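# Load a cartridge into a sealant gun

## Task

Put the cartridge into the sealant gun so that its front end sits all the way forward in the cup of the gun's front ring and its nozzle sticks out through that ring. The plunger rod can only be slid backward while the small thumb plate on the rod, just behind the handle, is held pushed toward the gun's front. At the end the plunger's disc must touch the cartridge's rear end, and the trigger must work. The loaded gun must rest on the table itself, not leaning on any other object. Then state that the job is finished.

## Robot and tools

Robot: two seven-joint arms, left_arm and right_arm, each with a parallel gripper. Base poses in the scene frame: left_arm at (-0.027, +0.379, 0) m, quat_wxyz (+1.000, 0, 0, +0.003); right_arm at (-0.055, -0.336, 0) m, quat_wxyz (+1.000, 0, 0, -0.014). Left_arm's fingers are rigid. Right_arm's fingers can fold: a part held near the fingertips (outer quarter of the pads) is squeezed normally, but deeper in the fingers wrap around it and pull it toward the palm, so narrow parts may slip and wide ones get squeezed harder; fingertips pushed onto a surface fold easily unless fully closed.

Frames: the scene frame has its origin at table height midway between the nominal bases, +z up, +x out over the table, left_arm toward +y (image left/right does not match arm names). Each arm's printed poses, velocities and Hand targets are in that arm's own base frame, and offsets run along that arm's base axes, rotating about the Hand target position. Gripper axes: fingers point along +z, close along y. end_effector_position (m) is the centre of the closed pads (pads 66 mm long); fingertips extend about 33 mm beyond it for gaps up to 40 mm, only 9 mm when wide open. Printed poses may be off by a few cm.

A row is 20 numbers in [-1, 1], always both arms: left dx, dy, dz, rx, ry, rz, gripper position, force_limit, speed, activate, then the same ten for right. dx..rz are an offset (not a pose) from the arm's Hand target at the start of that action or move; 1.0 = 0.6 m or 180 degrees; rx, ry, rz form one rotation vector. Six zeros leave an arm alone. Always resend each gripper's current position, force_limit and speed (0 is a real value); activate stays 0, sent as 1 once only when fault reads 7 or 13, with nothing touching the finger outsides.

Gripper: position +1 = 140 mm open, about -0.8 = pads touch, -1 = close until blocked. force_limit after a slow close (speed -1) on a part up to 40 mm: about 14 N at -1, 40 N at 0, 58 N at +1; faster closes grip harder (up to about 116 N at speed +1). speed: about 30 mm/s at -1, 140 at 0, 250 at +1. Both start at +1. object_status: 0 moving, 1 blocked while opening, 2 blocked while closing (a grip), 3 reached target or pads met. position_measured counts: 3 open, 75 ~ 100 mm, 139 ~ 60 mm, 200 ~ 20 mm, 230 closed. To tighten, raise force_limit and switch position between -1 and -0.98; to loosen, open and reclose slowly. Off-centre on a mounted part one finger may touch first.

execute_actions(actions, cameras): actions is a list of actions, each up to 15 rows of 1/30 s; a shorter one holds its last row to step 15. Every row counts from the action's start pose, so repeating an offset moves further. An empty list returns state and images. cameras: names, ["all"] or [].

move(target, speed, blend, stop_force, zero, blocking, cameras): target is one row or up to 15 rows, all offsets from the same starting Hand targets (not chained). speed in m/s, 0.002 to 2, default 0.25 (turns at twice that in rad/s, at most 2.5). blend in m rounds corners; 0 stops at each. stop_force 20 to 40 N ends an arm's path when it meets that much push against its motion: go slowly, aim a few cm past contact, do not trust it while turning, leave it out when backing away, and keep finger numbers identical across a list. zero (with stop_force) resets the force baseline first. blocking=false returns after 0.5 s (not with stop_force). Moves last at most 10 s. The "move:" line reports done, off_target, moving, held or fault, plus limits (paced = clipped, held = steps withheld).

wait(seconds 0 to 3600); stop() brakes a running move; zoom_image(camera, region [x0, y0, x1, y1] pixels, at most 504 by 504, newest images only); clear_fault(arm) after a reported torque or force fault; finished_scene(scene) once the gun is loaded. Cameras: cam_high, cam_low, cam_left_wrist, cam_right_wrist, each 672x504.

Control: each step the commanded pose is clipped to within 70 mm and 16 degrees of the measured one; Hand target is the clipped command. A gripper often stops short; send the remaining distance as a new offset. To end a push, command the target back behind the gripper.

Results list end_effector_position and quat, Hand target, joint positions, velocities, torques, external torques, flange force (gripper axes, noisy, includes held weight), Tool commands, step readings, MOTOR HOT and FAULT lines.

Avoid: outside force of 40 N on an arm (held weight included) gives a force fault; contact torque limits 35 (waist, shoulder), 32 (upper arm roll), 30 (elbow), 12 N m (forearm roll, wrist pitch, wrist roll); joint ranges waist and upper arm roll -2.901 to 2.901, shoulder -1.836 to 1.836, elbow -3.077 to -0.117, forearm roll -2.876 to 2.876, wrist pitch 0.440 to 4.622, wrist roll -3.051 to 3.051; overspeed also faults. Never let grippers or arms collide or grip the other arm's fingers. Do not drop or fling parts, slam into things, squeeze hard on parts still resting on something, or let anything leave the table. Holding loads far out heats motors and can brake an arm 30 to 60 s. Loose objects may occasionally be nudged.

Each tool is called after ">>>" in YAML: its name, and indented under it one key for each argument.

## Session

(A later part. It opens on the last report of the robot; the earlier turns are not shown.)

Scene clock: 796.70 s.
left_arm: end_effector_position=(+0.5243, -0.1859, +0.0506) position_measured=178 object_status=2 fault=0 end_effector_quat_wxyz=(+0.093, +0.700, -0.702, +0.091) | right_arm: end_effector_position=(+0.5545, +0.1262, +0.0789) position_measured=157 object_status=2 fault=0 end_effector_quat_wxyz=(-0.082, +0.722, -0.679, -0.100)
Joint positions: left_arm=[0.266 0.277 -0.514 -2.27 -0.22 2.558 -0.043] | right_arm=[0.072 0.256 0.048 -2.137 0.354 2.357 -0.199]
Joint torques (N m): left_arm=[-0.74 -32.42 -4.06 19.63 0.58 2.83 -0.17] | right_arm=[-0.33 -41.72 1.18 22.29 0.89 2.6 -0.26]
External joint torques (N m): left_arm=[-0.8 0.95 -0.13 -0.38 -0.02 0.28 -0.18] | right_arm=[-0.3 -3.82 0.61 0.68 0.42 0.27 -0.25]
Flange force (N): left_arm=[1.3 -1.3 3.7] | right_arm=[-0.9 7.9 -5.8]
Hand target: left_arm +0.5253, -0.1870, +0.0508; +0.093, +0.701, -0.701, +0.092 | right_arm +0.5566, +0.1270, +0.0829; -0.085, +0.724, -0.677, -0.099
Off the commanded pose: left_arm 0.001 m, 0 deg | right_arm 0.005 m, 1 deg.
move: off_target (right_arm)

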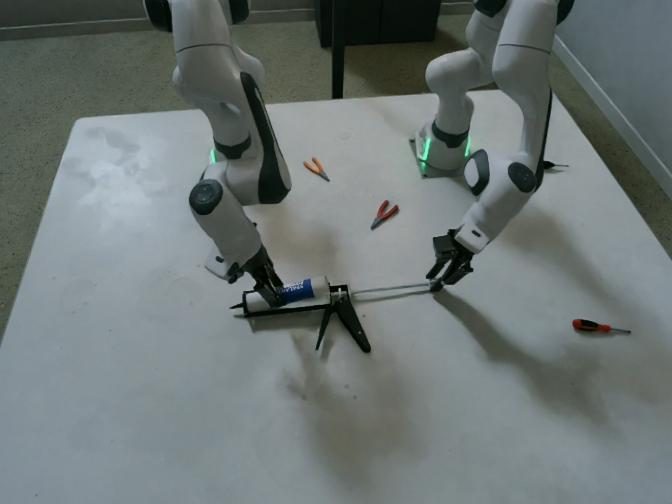

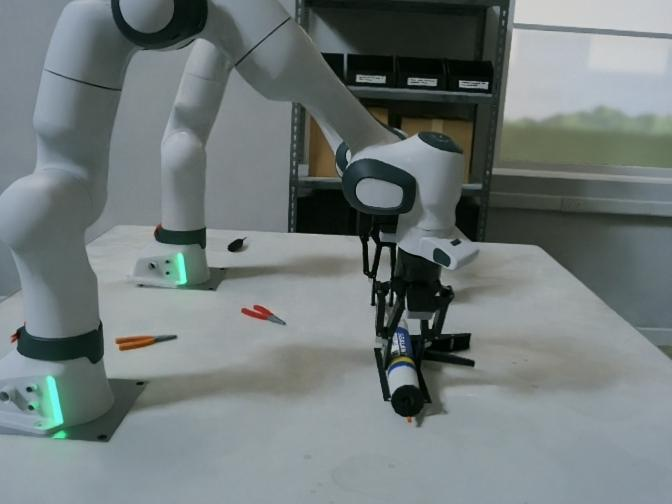

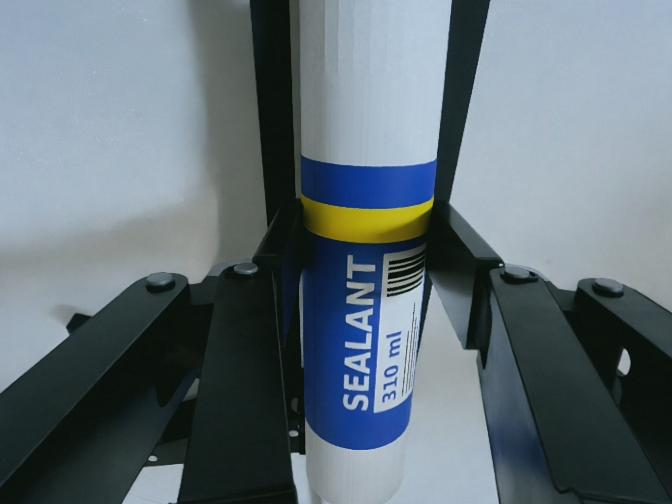

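>>> move:
  target: [0,0,0,0,0,0,-1,0.2,-1,0,0,-0.03,-0.002,0,0,0,-1,-0.4,-1,0]
  speed: 0.02
  stop_force: 20
  cameras: ["cam_high","cam_low","cam_right_wrist"]

>>> zoom_image:
  camera: "cam_low"
  region: [350, 300, 470, 420]

>>> zoom_image:
  camera: "cam_high"
  region: [220, 240, 370, 340]

Scene clock: 809.30 s.
left_arm: end_effector_position=(+0.5235, -0.1904, +0.0512) position_measured=178 object_status=2 fault=0 end_effector_quat_wxyz=(+0.094, +0.698, -0.704, +0.092) | right_arm: end_effector_position=(+0.5528, +0.1150, +0.0779) position_measured=157 object_status=2 fault=0 end_effector_quat_wxyz=(-0.082, +0.725, -0.676, -0.103)
Joint positions: left_arm=[0.26 0.277 -0.515 -2.269 -0.222 2.558 -0.044] | right_arm=[0.051 0.254 0.048 -2.142 0.357 2.349 -0.23]
Joint torques (N m): left_arm=[1.66 -32.67 -1.67 18.96 0.98 2.81 -0.03] | right_arm=[-3.52 -41.5 -2.19 22.04 0.25 2.9 -0.26]
External joint torques (N m): left_arm=[1.7 0.69 2.37 -1.04 0.37 0.27 -0.04] | right_arm=[-3.46 -3.71 -2.72 0.47 -0.23 0.6 -0.26]
Flange force (N): left_arm=[-3.8 0.0 2.3] | right_arm=[4.4 8.1 -7.1]
Hand target: left_arm +0.5253, -0.1870, +0.0508; +0.093, +0.701, -0.701, +0.092 | right_arm +0.5566, +0.1090, +0.0817; -0.085, +0.724, -0.677, -0.099
Off the commanded pose: left_arm 0.004 m, 1 deg | right_arm 0.008 m, 1 deg.
move: off_target (right_arm)

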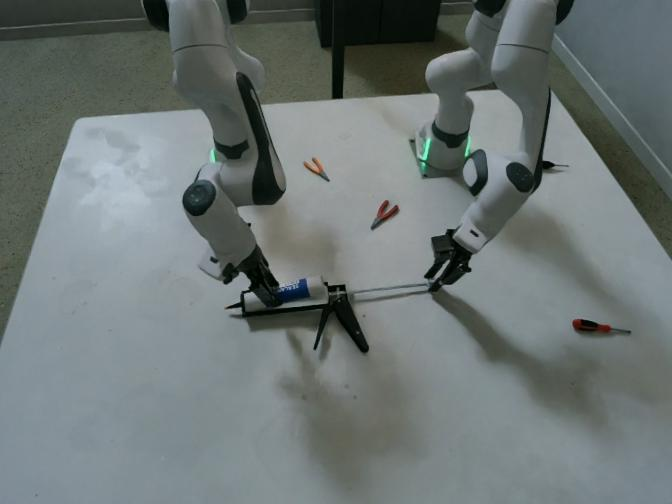

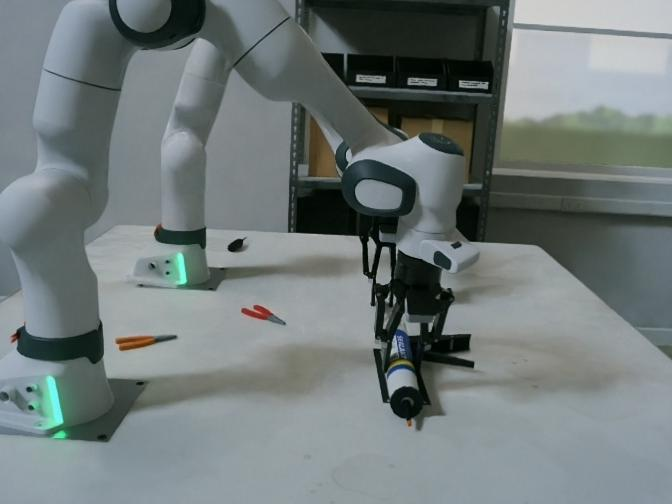

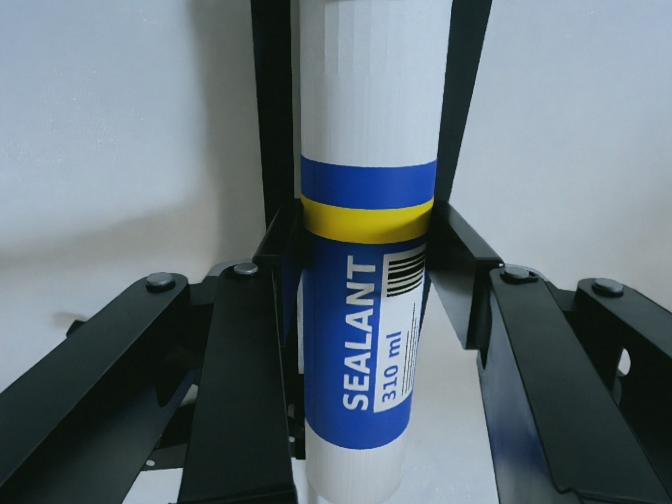

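Scaled by 4.200 from the camera's image (finer frame: 960x720).

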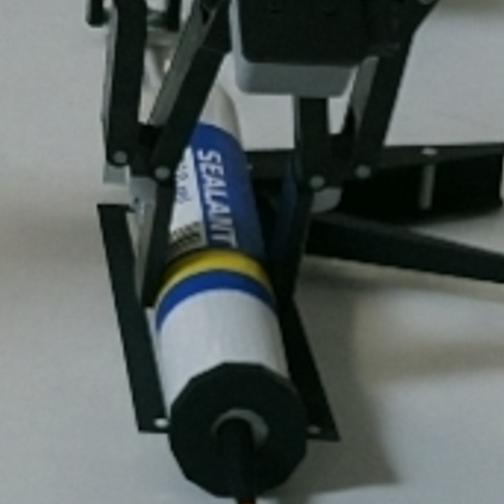

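Scaled by 3.360 from the camera's image (finer frame: 960x720).

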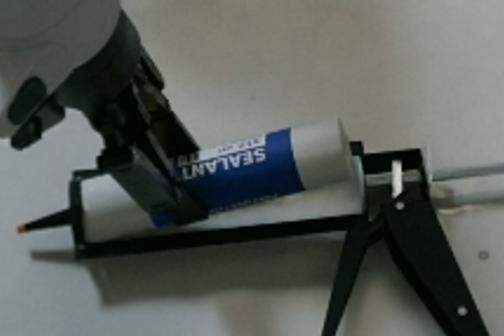

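>>> move:
  target: [0,0,0,0,0,0,-1,0.2,-1,0,0,0.009,-0.0197,-0.0417,-0.0024,0,-1,-0.4,-1,0]
  speed: 0.02
  cameras: ["cam_high","cam_low","cam_right_wrist"]

>>> zoom_image:
  camera: "cam_low"
  region: [350, 300, 470, 420]

>>> zoom_image:
  camera: "cam_high"
  region: [220, 240, 370, 340]

Scene clock: 825.23 s.
left_arm: end_effector_position=(+0.5236, -0.1903, +0.0512) position_measured=178 object_status=2 fault=0 end_effector_quat_wxyz=(+0.094, +0.698, -0.704, +0.092) | right_arm: end_effector_position=(+0.5520, +0.1186, +0.0676) position_measured=157 object_status=2 fault=0 end_effector_quat_wxyz=(-0.038, +0.731, -0.678, -0.057)
Joint positions: left_arm=[0.26 0.277 -0.515 -2.269 -0.222 2.559 -0.044] | right_arm=[0.163 0.264 -0.005 -2.146 0.202 2.39 -0.067]
Joint velocities: left_arm=[within noise] | right_arm=[0.001 0 0.001 0 0 0.001 0.006]
Joint torques (N m): left_arm=[1.65 -32.68 -1.8 18.97 0.99 2.79 -0.06] | right_arm=[-1.29 -40.59 -1.86 22.32 -0.26 2.96 0.17]
External joint torques (N m): left_arm=[1.54 0.53 2.07 -0.96 0.38 0.26 -0.07] | right_arm=[-1.29 -2.74 -2.03 1.02 -0.73 0.49 0.17]
Flange force (N): left_arm=[-3.3 0.3 1.9] | right_arm=[1.8 3.2 -5.2]
Hand target: left_arm +0.5253, -0.1870, +0.0508; +0.093, +0.701, -0.701, +0.092 | right_arm +0.5566, +0.1144, +0.0699; -0.040, +0.728, -0.682, -0.052
Off the commanded pose: left_arm 0.004 m, 1 deg | right_arm 0.007 m, 1 deg.
move: off_target (right_arm)

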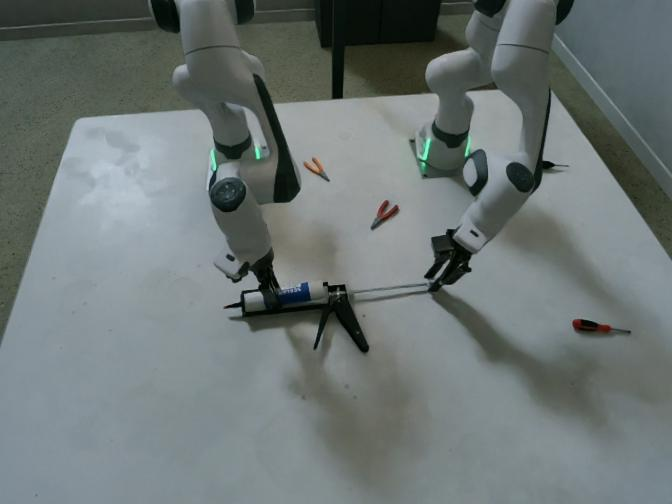

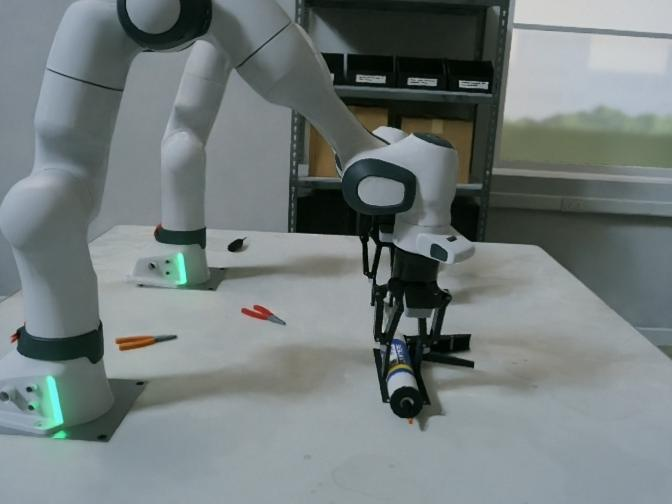

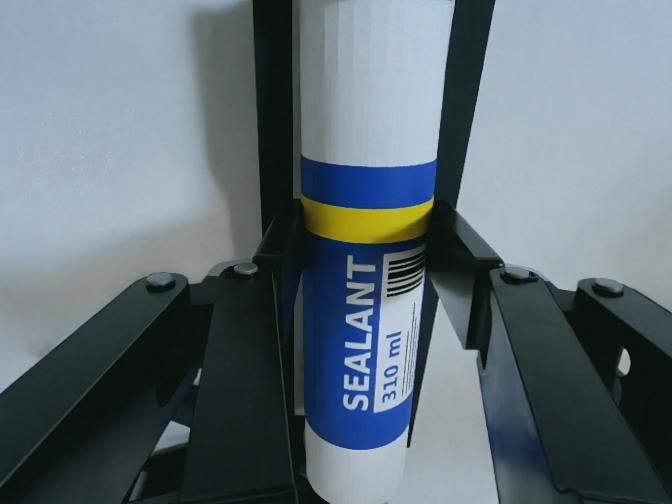

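Scaled by 4.200 from the camera's image (finer frame: 960x720).

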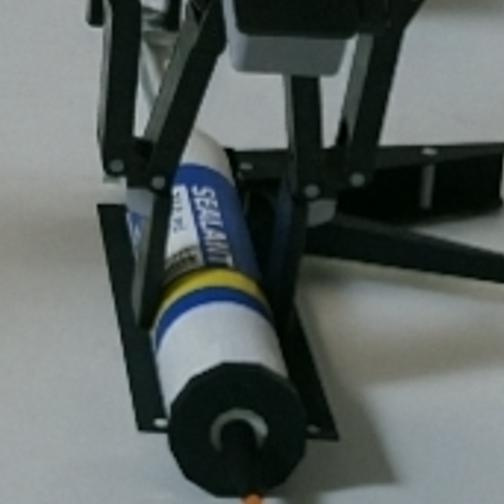

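Scaled by 3.360 from the camera's image (finer frame: 960x720).

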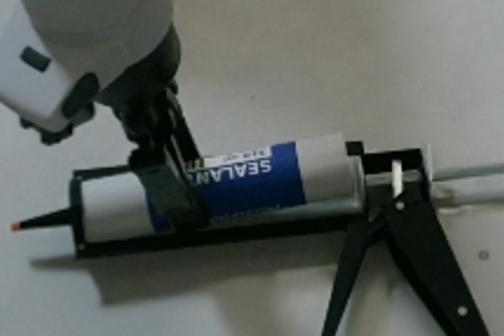

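>>> move:
  target: [0,0,0,0,0,0,-1,0.2,-1,0,-0.003,0.0045,-0.0115,-0.0256,-0.0015,0,-1,-0.4,-1,0]
  speed: 0.02
  cameras: ["cam_high","cam_low","cam_right_wrist"]

>>> zoom_image:
  camera: "cam_low"
  region: [350, 300, 470, 420]

>>> zoom_image:
  camera: "cam_high"
  region: [220, 240, 370, 340]

Scene clock: 839.03 s.
left_arm: end_effector_position=(+0.5236, -0.1902, +0.0511) position_measured=178 object_status=2 fault=0 end_effector_quat_wxyz=(+0.094, +0.698, -0.704, +0.092) | right_arm: end_effector_position=(+0.5522, +0.1205, +0.0620) position_measured=157 object_status=2 fault=0 end_effector_quat_wxyz=(-0.012, +0.731, -0.681, -0.026)
Joint positions: left_arm=[0.26 0.277 -0.515 -2.269 -0.222 2.559 -0.044] | right_arm=[0.238 0.274 -0.045 -2.146 0.102 2.406 0.047]
Joint torques (N m): left_arm=[1.59 -32.65 -1.82 18.97 0.97 2.79 -0.05] | right_arm=[-0.81 -39.76 -1.77 21.51 -0.24 2.6 0.09]
External joint torques (N m): left_arm=[1.59 0.75 2.17 -1.05 0.36 0.24 -0.06] | right_arm=[-0.88 -1.67 -1.66 0.33 -0.71 0.08 0.09]
Flange force (N): left_arm=[-3.5 0.0 2.4] | right_arm=[1.8 2.8 -3.5]
Hand target: left_arm +0.5253, -0.1870, +0.0508; +0.093, +0.701, -0.701, +0.092 | right_arm +0.5548, +0.1171, +0.0630; -0.013, +0.729, -0.684, -0.022
Off the commanded pose: left_arm 0.004 m, 1 deg | right_arm 0.004 m, 1 deg.
move: off_target (right_arm)

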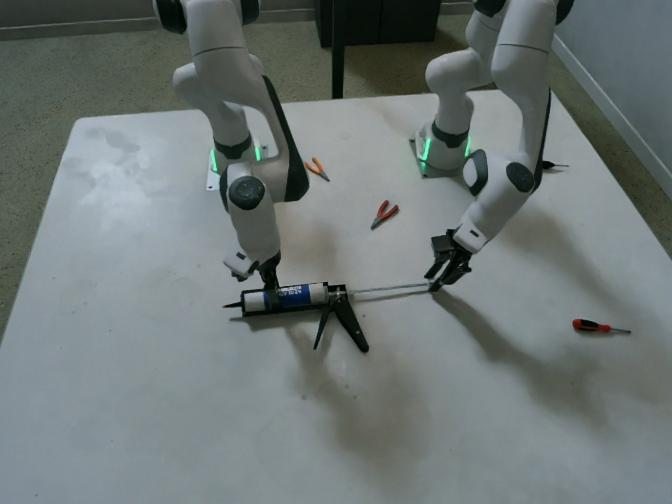

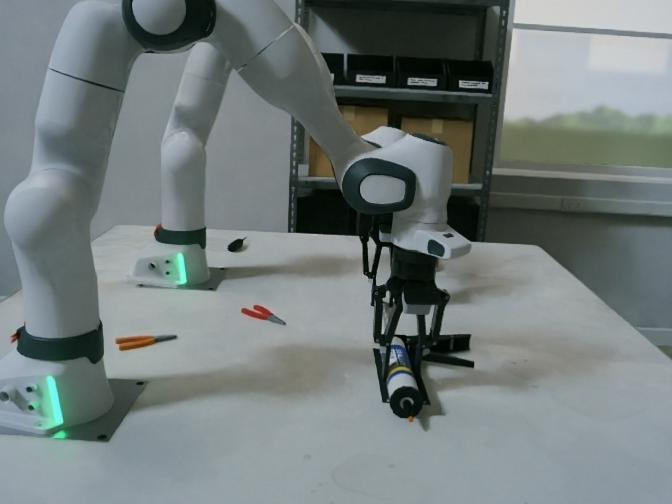

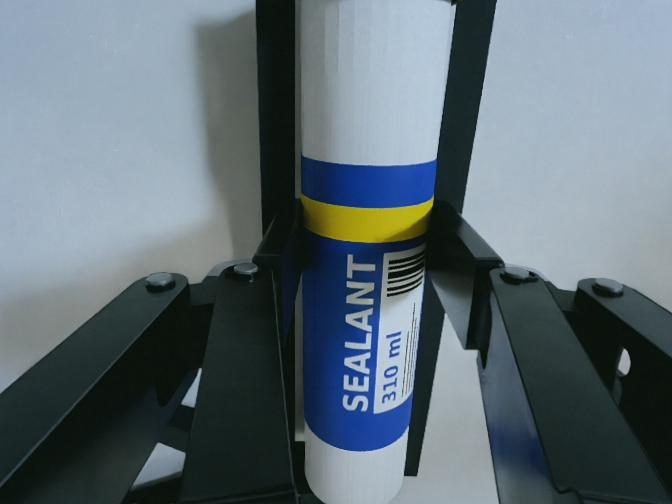

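Scaled by 4.200 from the camera's image (finer frame: 960x720).

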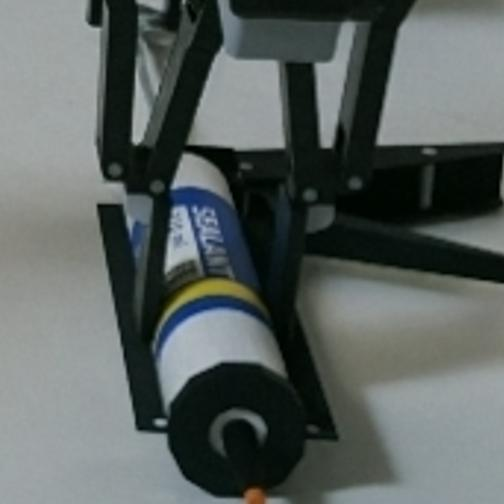

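Scaled by 3.360 from the camera's image (finer frame: 960x720).

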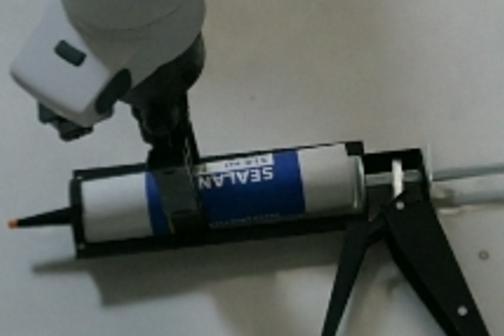

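>>> move:
  target:
    - [0,0,0,0,0,0,-1,0.2,-1,0,0.0015,0,-0.004,0,0,0,-1,-0.4,-1,0]
    - [0,0,0,0,0,0,-1,0.2,-1,0,0.0015,0,-0.004,0,0,0,0.0,-0.4,-1,0]
  speed: 0.02
  cameras: ["cam_high","cam_low","cam_right_wrist"]

>>> zoom_image:
  camera: "cam_high"
  region: [220, 240, 370, 340]

Scene clock: 849.07 s.
left_arm: end_effector_position=(+0.5243, -0.1892, +0.0512) position_measured=178 object_status=2 fault=0 end_effector_quat_wxyz=(+0.093, +0.699, -0.703, +0.092) | right_arm: end_effector_position=(+0.5543, +0.1186, +0.0611) position_measured=129 object_status=0 fault=0 end_effector_quat_wxyz=(-0.012, +0.730, -0.683, -0.024)
Joint positions: left_arm=[0.26 0.277 -0.513 -2.268 -0.222 2.559 -0.045] | right_arm=[0.238 0.279 -0.049 -2.142 0.101 2.409 0.048]
Joint torques (N m): left_arm=[0.95 -32.4 -2.57 18.82 0.88 2.75 0.02] | right_arm=[-0.05 -38.56 -0.27 20.91 0.17 2.73 0.03]
External joint torques (N m): left_arm=[1.05 0.91 1.49 -1.09 0.27 0.23 0.01] | right_arm=[-0.04 -0.29 -0.07 -0.25 -0.3 0.2 0.03]
Flange force (N): left_arm=[-2.7 0.4 2.8] | right_arm=[0.2 1.9 -0.1]
Hand target: left_arm +0.5253, -0.1870, +0.0508; +0.093, +0.701, -0.701, +0.092 | right_arm +0.5557, +0.1171, +0.0606; -0.013, +0.729, -0.684, -0.022
Off the commanded pose: left_arm 0.002 m, 0 deg | right_arm 0.002 m, 0 deg.
move: done; target 2's new numbers were sent with right_arm's hand 0.004 m and 0 deg from that target

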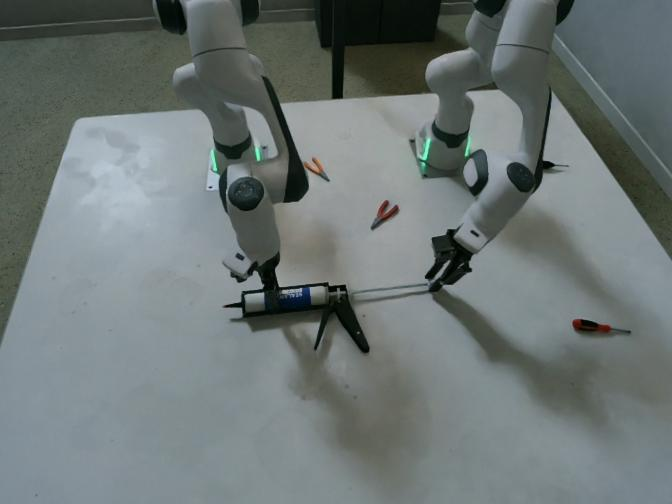

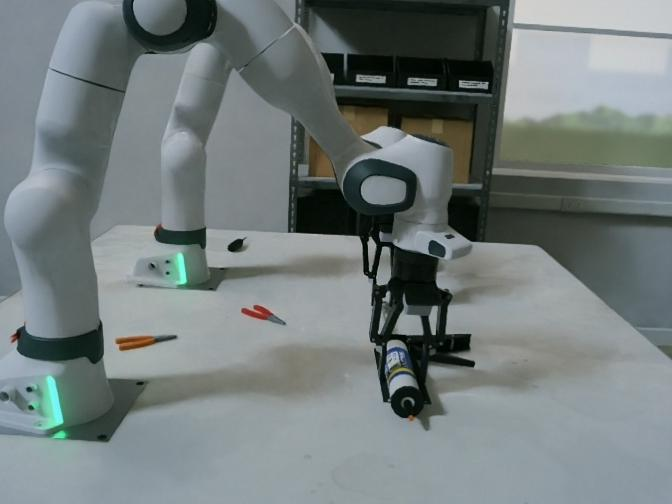

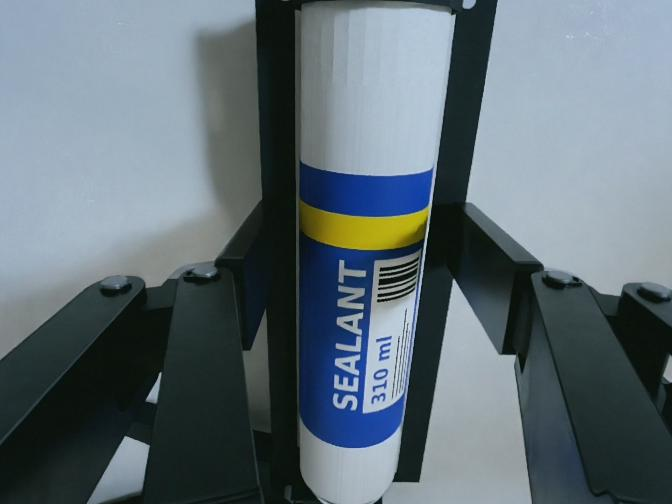

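Scaled by 3.360 from the camera's image (finer frame: 960x720).

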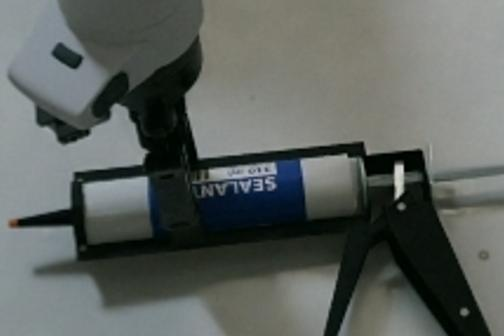

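>>> move:
  target:
    - [0,0,0,0,0,0,-1,0.2,-1,0,0,0,0.05,-0.0144,0,0,0.0,-0.4,-1,0]
    - [0,0,0,0,0,0,-1,0.2,-1,0,0,0,0.05,-0.0144,0,0,0.45,-0.4,0,0]
  speed: 0.06
  cameras: ["cam_high","cam_low","cam_right_wrist"]

>>> zoom_image:
  camera: "cam_low"
  region: [350, 300, 470, 420]

Scene clock: 863.93 s.
left_arm: end_effector_position=(+0.5243, -0.1892, +0.0512) position_measured=178 object_status=2 fault=0 end_effector_quat_wxyz=(+0.093, +0.699, -0.703, +0.092) | right_arm: end_effector_position=(+0.5558, +0.1179, +0.0897) position_measured=72 object_status=0 fault=0 end_effector_quat_wxyz=(+0.003, +0.731, -0.683, -0.007)
Joint positions: left_arm=[0.26 0.277 -0.513 -2.268 -0.222 2.559 -0.045] | right_arm=[0.274 0.235 -0.07 -2.118 0.035 2.339 0.113]
Joint torques (N m): left_arm=[0.94 -32.38 -2.55 18.82 0.86 2.75 -0.02] | right_arm=[0.17 -38.47 0.01 21.76 0.17 2.39 0.16]
External joint torques (N m): left_arm=[0.8 0.89 1.3 -1.14 0.26 0.22 -0.03] | right_arm=[0.14 -0.83 0.31 -0.22 -0.36 -0.14 0.15]
Flange force (N): left_arm=[-2.2 0.6 2.8] | right_arm=[-0.3 3.0 -1.6]
Hand target: left_arm +0.5253, -0.1870, +0.0508; +0.093, +0.701, -0.701, +0.092 | right_arm +0.5557, +0.1171, +0.0906; +0.004, +0.729, -0.684, -0.007
Off the commanded pose: left_arm 0.002 m, 0 deg | right_arm 0.001 m, 0 deg.
move: done

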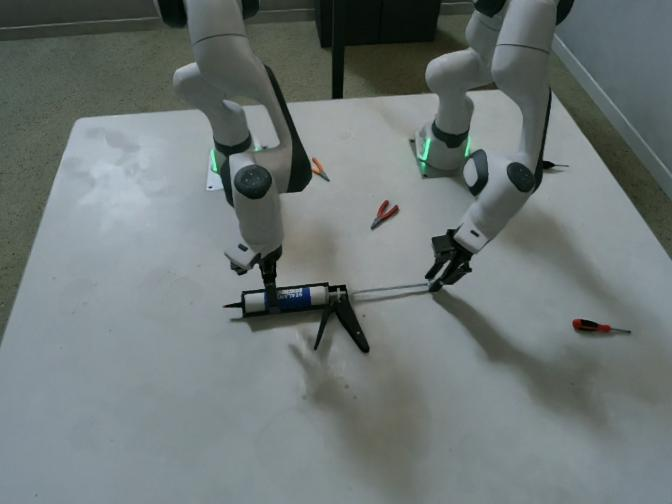

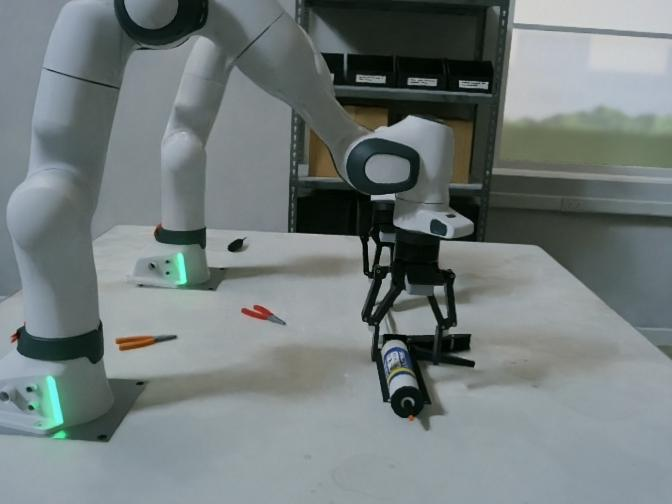

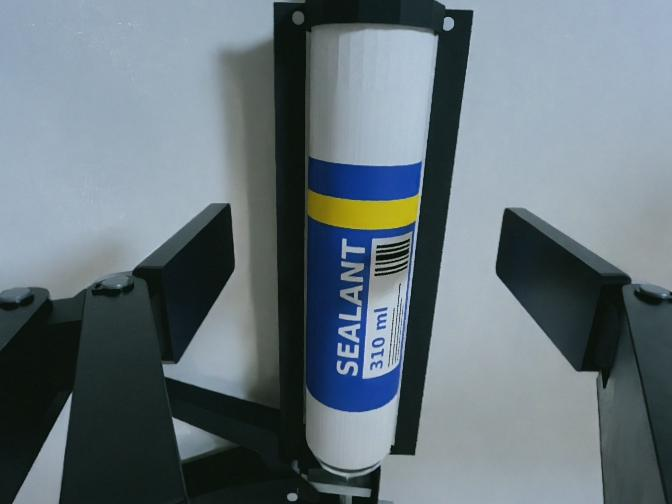

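Scaled by 4.200 from the camera's image (finer frame: 960x720).

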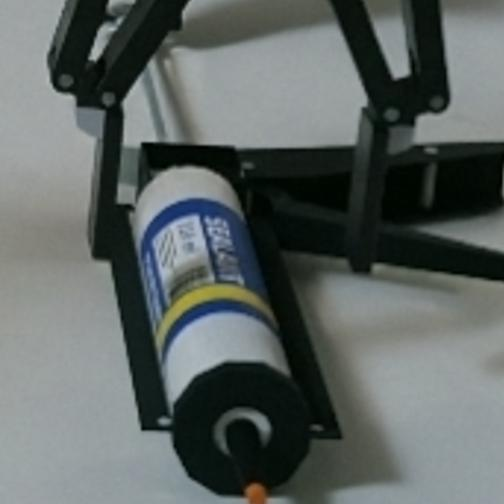

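>>> move:
  target:
    - [0,0,0,0,0,0,-1,0.2,-1,0,0,0,-0.078,0,0,0,0.45,-0.4,0,0]
    - [0,0,0,0,0,0,-1,0.2,-1,0,0,0,-0.078,0,0,0,-1,-0.6,-1,0]
  speed: 0.06
  cameras: ["cam_low","cam_right_wrist"]

>>> zoom_image:
  camera: "cam_low"
  region: [350, 300, 470, 420]

Scene clock: 873.97 s.
left_arm: end_effector_position=(+0.5244, -0.1891, +0.0512) position_measured=178 object_status=2 fault=0 end_effector_quat_wxyz=(+0.093, +0.699, -0.703, +0.092) | right_arm: end_effector_position=(+0.5553, +0.1161, +0.0444) position_measured=109 object_status=0 fault=0 end_effector_quat_wxyz=(+0.005, +0.729, -0.685, -0.007)
Joint positions: left_arm=[0.26 0.277 -0.513 -2.268 -0.222 2.559 -0.045] | right_arm=[0.274 0.316 -0.07 -2.136 0.041 2.434 0.113]
Joint torques (N m): left_arm=[0.93 -31.72 -2.66 18.68 0.9 2.91 -0.01] | right_arm=[-0.16 -37.98 0.43 19.84 0.89 2.75 -0.2]
External joint torques (N m): left_arm=[1.01 1.55 1.38 -1.24 0.29 0.39 -0.02] | right_arm=[-0.13 0.81 0.89 -0.84 0.42 0.24 -0.2]
Flange force (N): left_arm=[-2.6 -0.5 4.7] | right_arm=[0.4 1.4 2.5]
Hand target: left_arm +0.5253, -0.1870, +0.0508; +0.093, +0.701, -0.701, +0.092 | right_arm +0.5557, +0.1171, +0.0438; +0.004, +0.729, -0.684, -0.007
Off the commanded pose: left_arm 0.002 m, 0 deg | right_arm 0.001 m, 0 deg.
move: done

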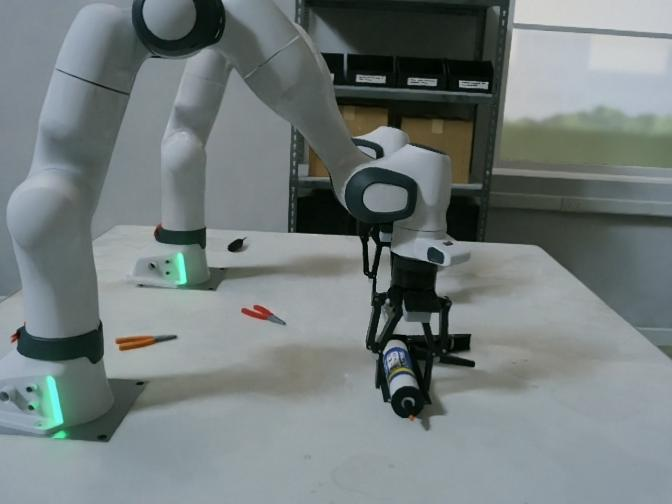

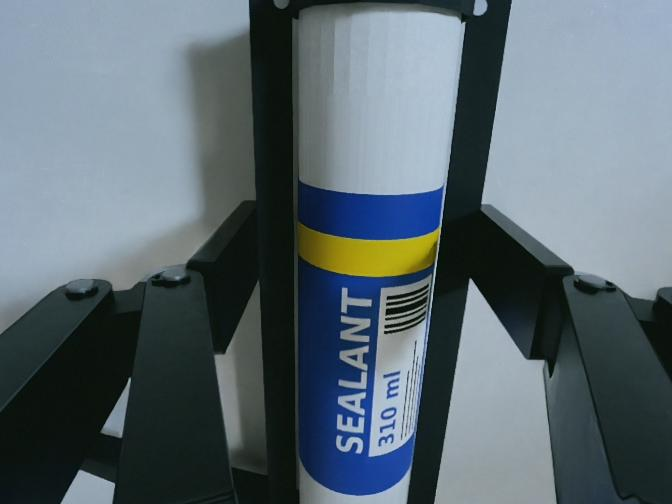

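Scaled by 4.200 from the camera's image (finer frame: 960x720).

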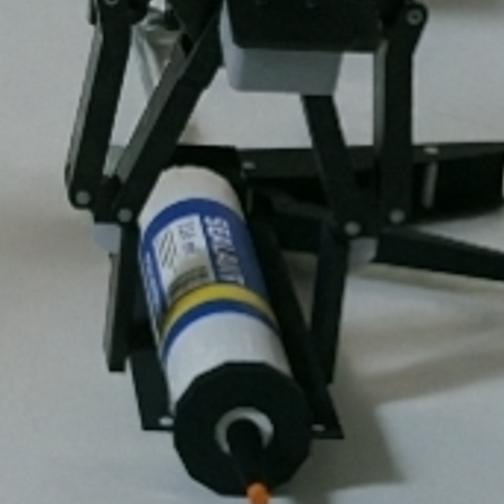

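>>> move:
  target: [0,-0.08,0,0,0,0,-1,0.2,-1,0,0,0,0,0,0,0,-1,-0.6,-1,0]
  speed: 0.02
  stop_force: 20
  cameras: ["cam_high","cam_low","cam_left_wrist","cam_right_wrist"]

>>> zoom_image:
  camera: "cam_high"
  region: [220, 240, 370, 340]

Scene clock: 882.03 s.
left_arm: end_effector_position=(+0.5276, -0.2052, +0.0497) position_measured=178 object_status=2 fault=0 end_effector_quat_wxyz=(+0.089, +0.703, -0.700, +0.089) | right_arm: end_effector_position=(+0.5591, +0.1021, +0.0453) position_measured=109 object_status=2 fault=0 end_effector_quat_wxyz=(+0.006, +0.723, -0.691, -0.004)
Joint positions: left_arm=[0.196 0.294 -0.482 -2.246 -0.201 2.565 -0.101] | right_arm=[0.257 0.315 -0.077 -2.135 0.035 2.436 0.111]
Joint torques (N m): left_arm=[-8.74 -31.4 -12.52 21.09 -1.53 3.42 -0.73] | right_arm=[7.2 -37.85 9.03 19.08 2.29 2.55 0.02]
External joint torques (N m): left_arm=[-8.9 3.07 -8.68 1 -2.14 0.82 -0.74] | right_arm=[7.2 0.99 9.54 -1.66 1.81 0.03 0.01]
Flange force (N): left_arm=[16.9 -2.8 11.4] | right_arm=[-12.8 5.6 3.4]
Hand target: left_arm +0.5248, -0.2225, +0.0510; +0.093, +0.701, -0.701, +0.092 (not the last commanded pose) | right_arm +0.5557, +0.1171, +0.0438; +0.004, +0.729, -0.684, -0.007
Off the commanded pose: left_arm 0.030 m, 1 deg | right_arm 0.016 m, 1 deg.
move: contact (left_arm)

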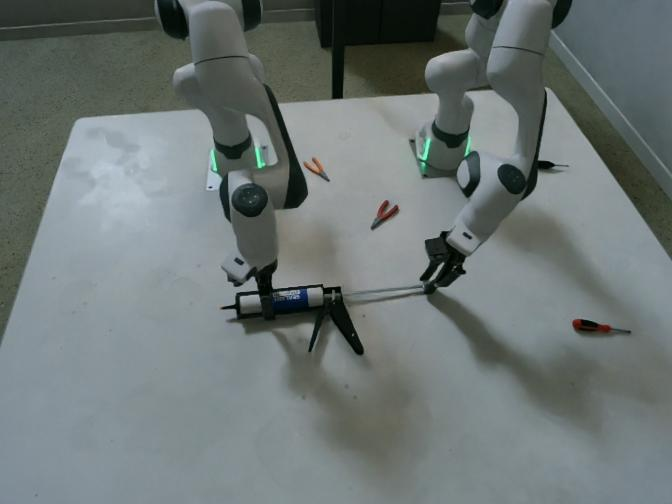

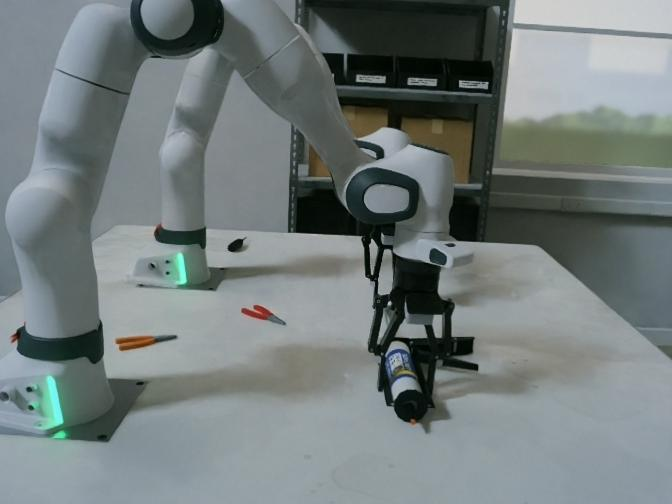

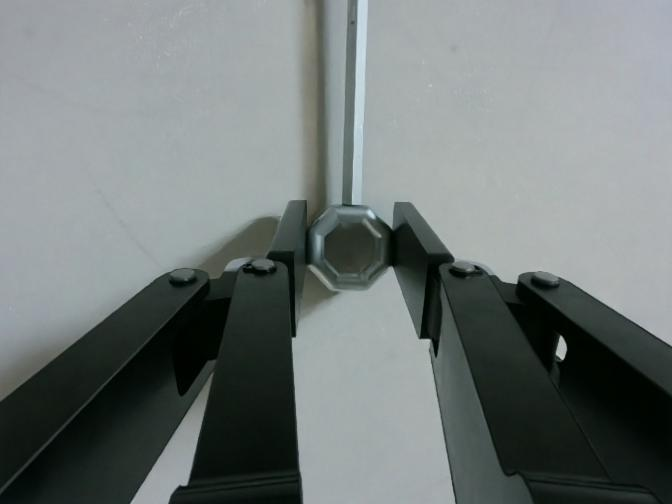

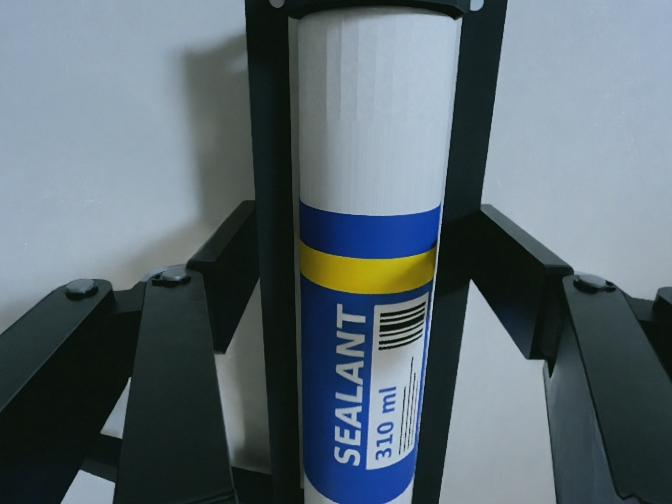

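Scaled by 3.360 from the camera's image (finer frame: 960x720).

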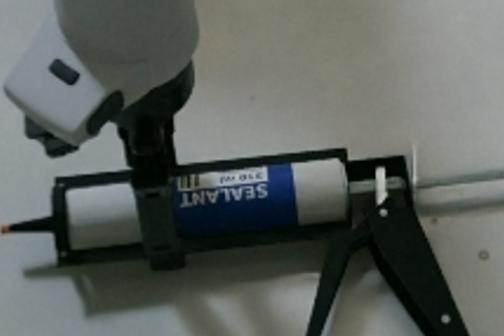

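>>> zoom_image:
  camera: "cam_low"
  region: [350, 300, 470, 430]

>>> zoom_image:
  camera: "cam_right_wrist"
  region: [230, 0, 530, 200]

Scaled by 3.877 from the camera's image (finer frame: 960x720).

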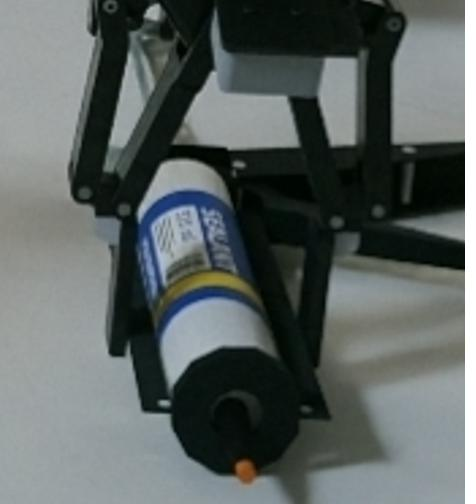

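Scaled by 1.680 from the camera's image (finer frame: 960x720).

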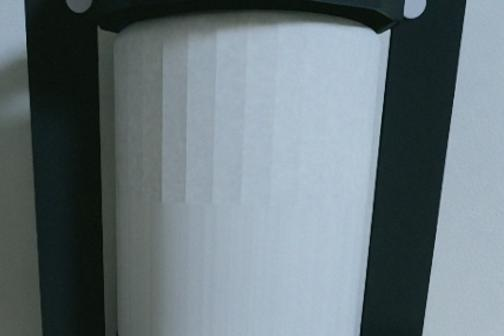

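>>> move:
  target:
    - [0,0.04,0,0,0,0,-1,0.2,-1,0,0,0,0,0,0,0,-1,-0.6,-1,0]
    - [0,0.04,0,0,0,0,-1,0.2,-1,0,0,0,0,0,0,0,0.45,-0.6,-0.5,0]
    - [0,0.04,0,0,0,0,-1,0.2,-1,0,0,-0.015,0.08,0,0,0,0.45,-0.6,-0.5,0]
    - [0,0.04,0,0,0,0,-1,0.2,-1,0,0,-0.015,0.08,0,0,0,-0.05,-0.6,-0.5,0]
  speed: 0.06
  cameras: ["all"]

>>> zoom_image:
  camera: "cam_low"
  region: [350, 300, 470, 430]

>>> zoom_image:
  camera: "cam_right_wrist"
  region: [230, 0, 530, 200]

Scene clock: 913.80 s.
left_arm: end_effector_position=(+0.5245, -0.1980, +0.0502) position_measured=178 object_status=2 fault=0 end_effector_quat_wxyz=(+0.094, +0.702, -0.700, +0.091) | right_arm: end_effector_position=(+0.5558, +0.1100, +0.0909) position_measured=135 object_status=0 fault=0 end_effector_quat_wxyz=(+0.003, +0.728, -0.686, -0.007)
Joint positions: left_arm=[0.229 0.284 -0.499 -2.261 -0.221 2.563 -0.069] | right_arm=[0.255 0.229 -0.065 -2.123 0.033 2.338 0.109]
Joint torques (N m): left_arm=[-0.03 -33.21 -4.96 19.52 0.42 2.91 0.03] | right_arm=[-0.56 -38.42 0.14 21.49 0.18 2.38 -0.24]
External joint torques (N m): left_arm=[-0.06 0.75 -1.01 -0.55 -0.2 0.34 0.02] | right_arm=[-0.58 -0.98 0.4 -0.5 -0.35 -0.15 -0.24]
Flange force (N): left_arm=[-0.2 1.9 2.0] | right_arm=[1.3 4.1 -1.6]
Hand target: left_arm +0.5248, -0.1985, +0.0510; +0.093, +0.701, -0.701, +0.092 | right_arm +0.5557, +0.1081, +0.0918; +0.004, +0.729, -0.684, -0.007
Off the commanded pose: left_arm 0.001 m, 0 deg | right_arm 0.002 m, 0 deg.
move: done; target 2's new numbers were sent with right_arm's hand 0.008 m and 1 deg from that target

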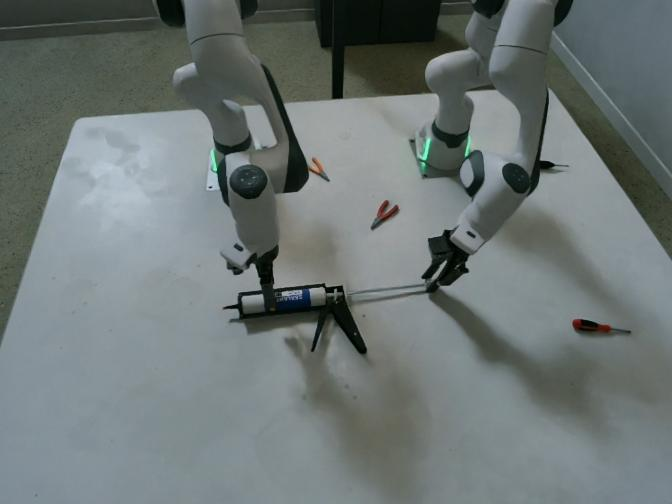

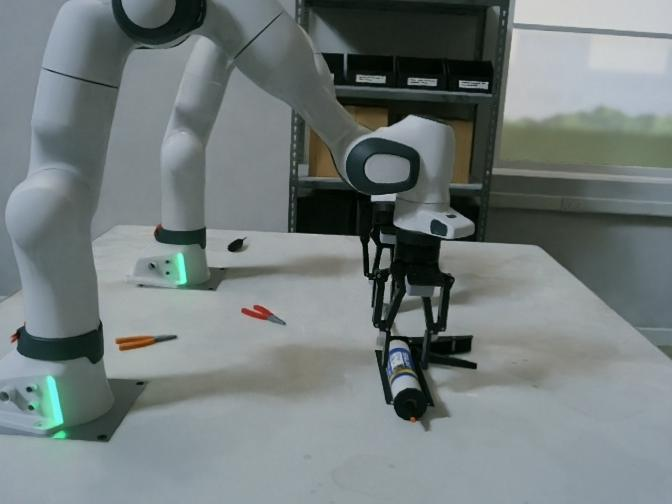

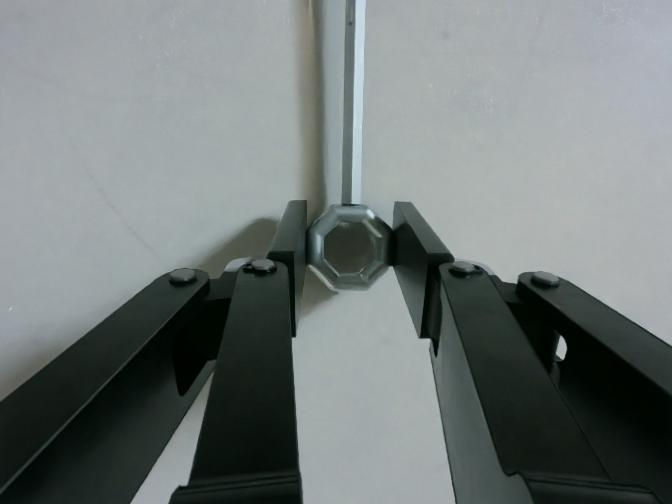

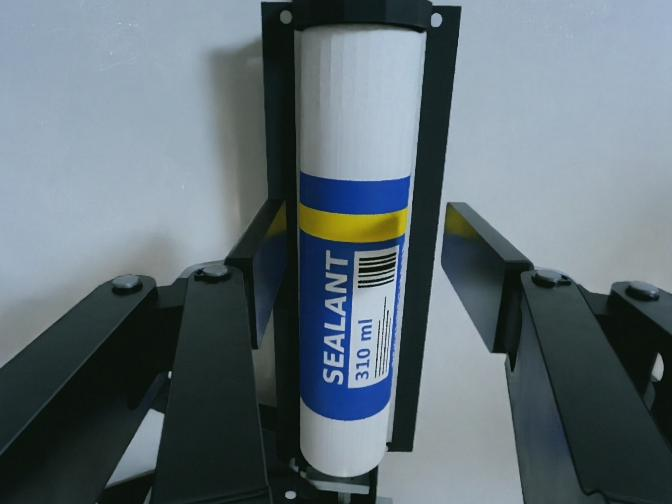

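Scaled by 3.877 from the camera's image (finer frame: 960x720).

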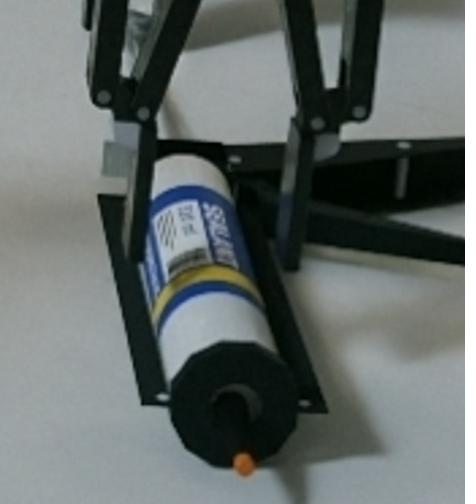

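Scaled by 1.680 from the camera's image (finer frame: 960x720).

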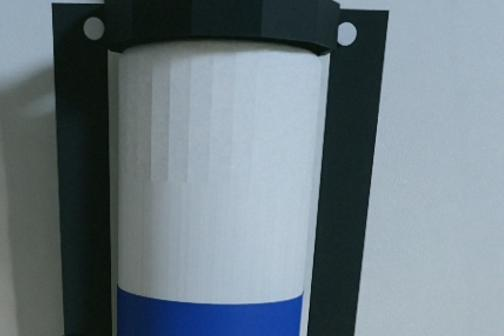

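>>> move:
  target:
    - [0,0,0,0,0,0,-1,0.2,-1,0,0.0058,0,-0.0505,0,0,0,-0.05,-0.6,-0.5,0]
    - [0,0,0,0,0,0,-1,0.2,-1,0,0.0058,0,-0.0505,0,0,0,-1,-0.4,-1,0]
  speed: 0.05
  cameras: ["cam_right_wrist","cam_low"]

>>> zoom_image:
  camera: "cam_low"
  region: [350, 300, 470, 430]

Scene clock: 931.67 s.
left_arm: end_effector_position=(+0.5245, -0.1980, +0.0502) position_measured=178 object_status=2 fault=0 end_effector_quat_wxyz=(+0.094, +0.702, -0.700, +0.091) | right_arm: end_effector_position=(+0.5589, +0.1075, +0.0622) position_measured=159 object_status=0 fault=0 end_effector_quat_wxyz=(+0.005, +0.728, -0.685, -0.006)
Joint positions: left_arm=[0.229 0.284 -0.499 -2.261 -0.221 2.563 -0.069] | right_arm=[0.252 0.287 -0.065 -2.124 0.034 2.395 0.104]
Joint torques (N m): left_arm=[-0.01 -33.18 -4.95 19.49 0.41 2.91 0.04] | right_arm=[-0.5 -37.46 0.18 20.36 0.96 2.92 -0.25]
External joint torques (N m): left_arm=[-0.07 0.54 -1.05 -0.46 -0.2 0.36 0.03] | right_arm=[-0.58 1.12 0.45 -0.93 0.46 0.39 -0.25]
Flange force (N): left_arm=[-0.1 2.2 1.5] | right_arm=[1.1 0.9 3.5]
Hand target: left_arm +0.5248, -0.1985, +0.0510; +0.093, +0.701, -0.701, +0.092 | right_arm +0.5592, +0.1081, +0.0615; +0.004, +0.729, -0.684, -0.007
Off the commanded pose: left_arm 0.001 m, 0 deg | right_arm 0.001 m, 0 deg.
move: done
Images, in order (width x height): cam_low 672x504, cam_right_wrist 672x504.

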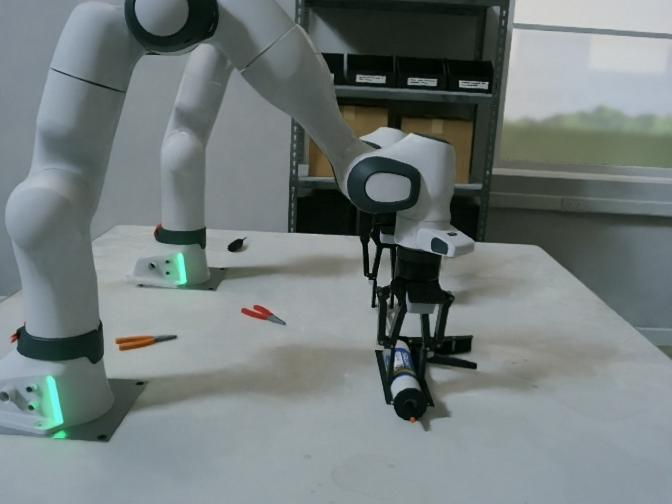

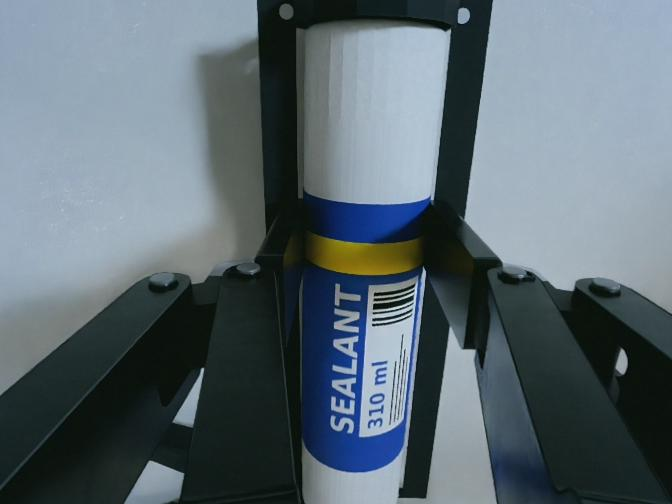

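Scaled by 3.877 from the camera's image (finer frame: 960x720).

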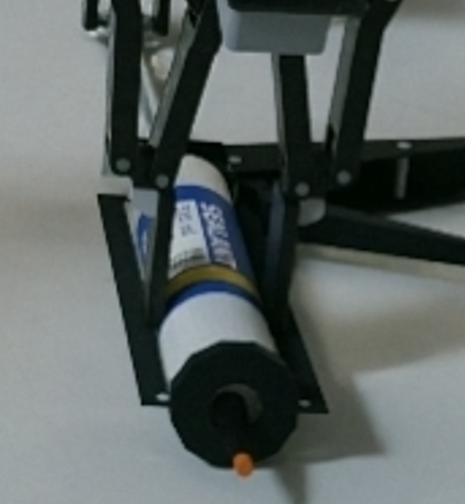

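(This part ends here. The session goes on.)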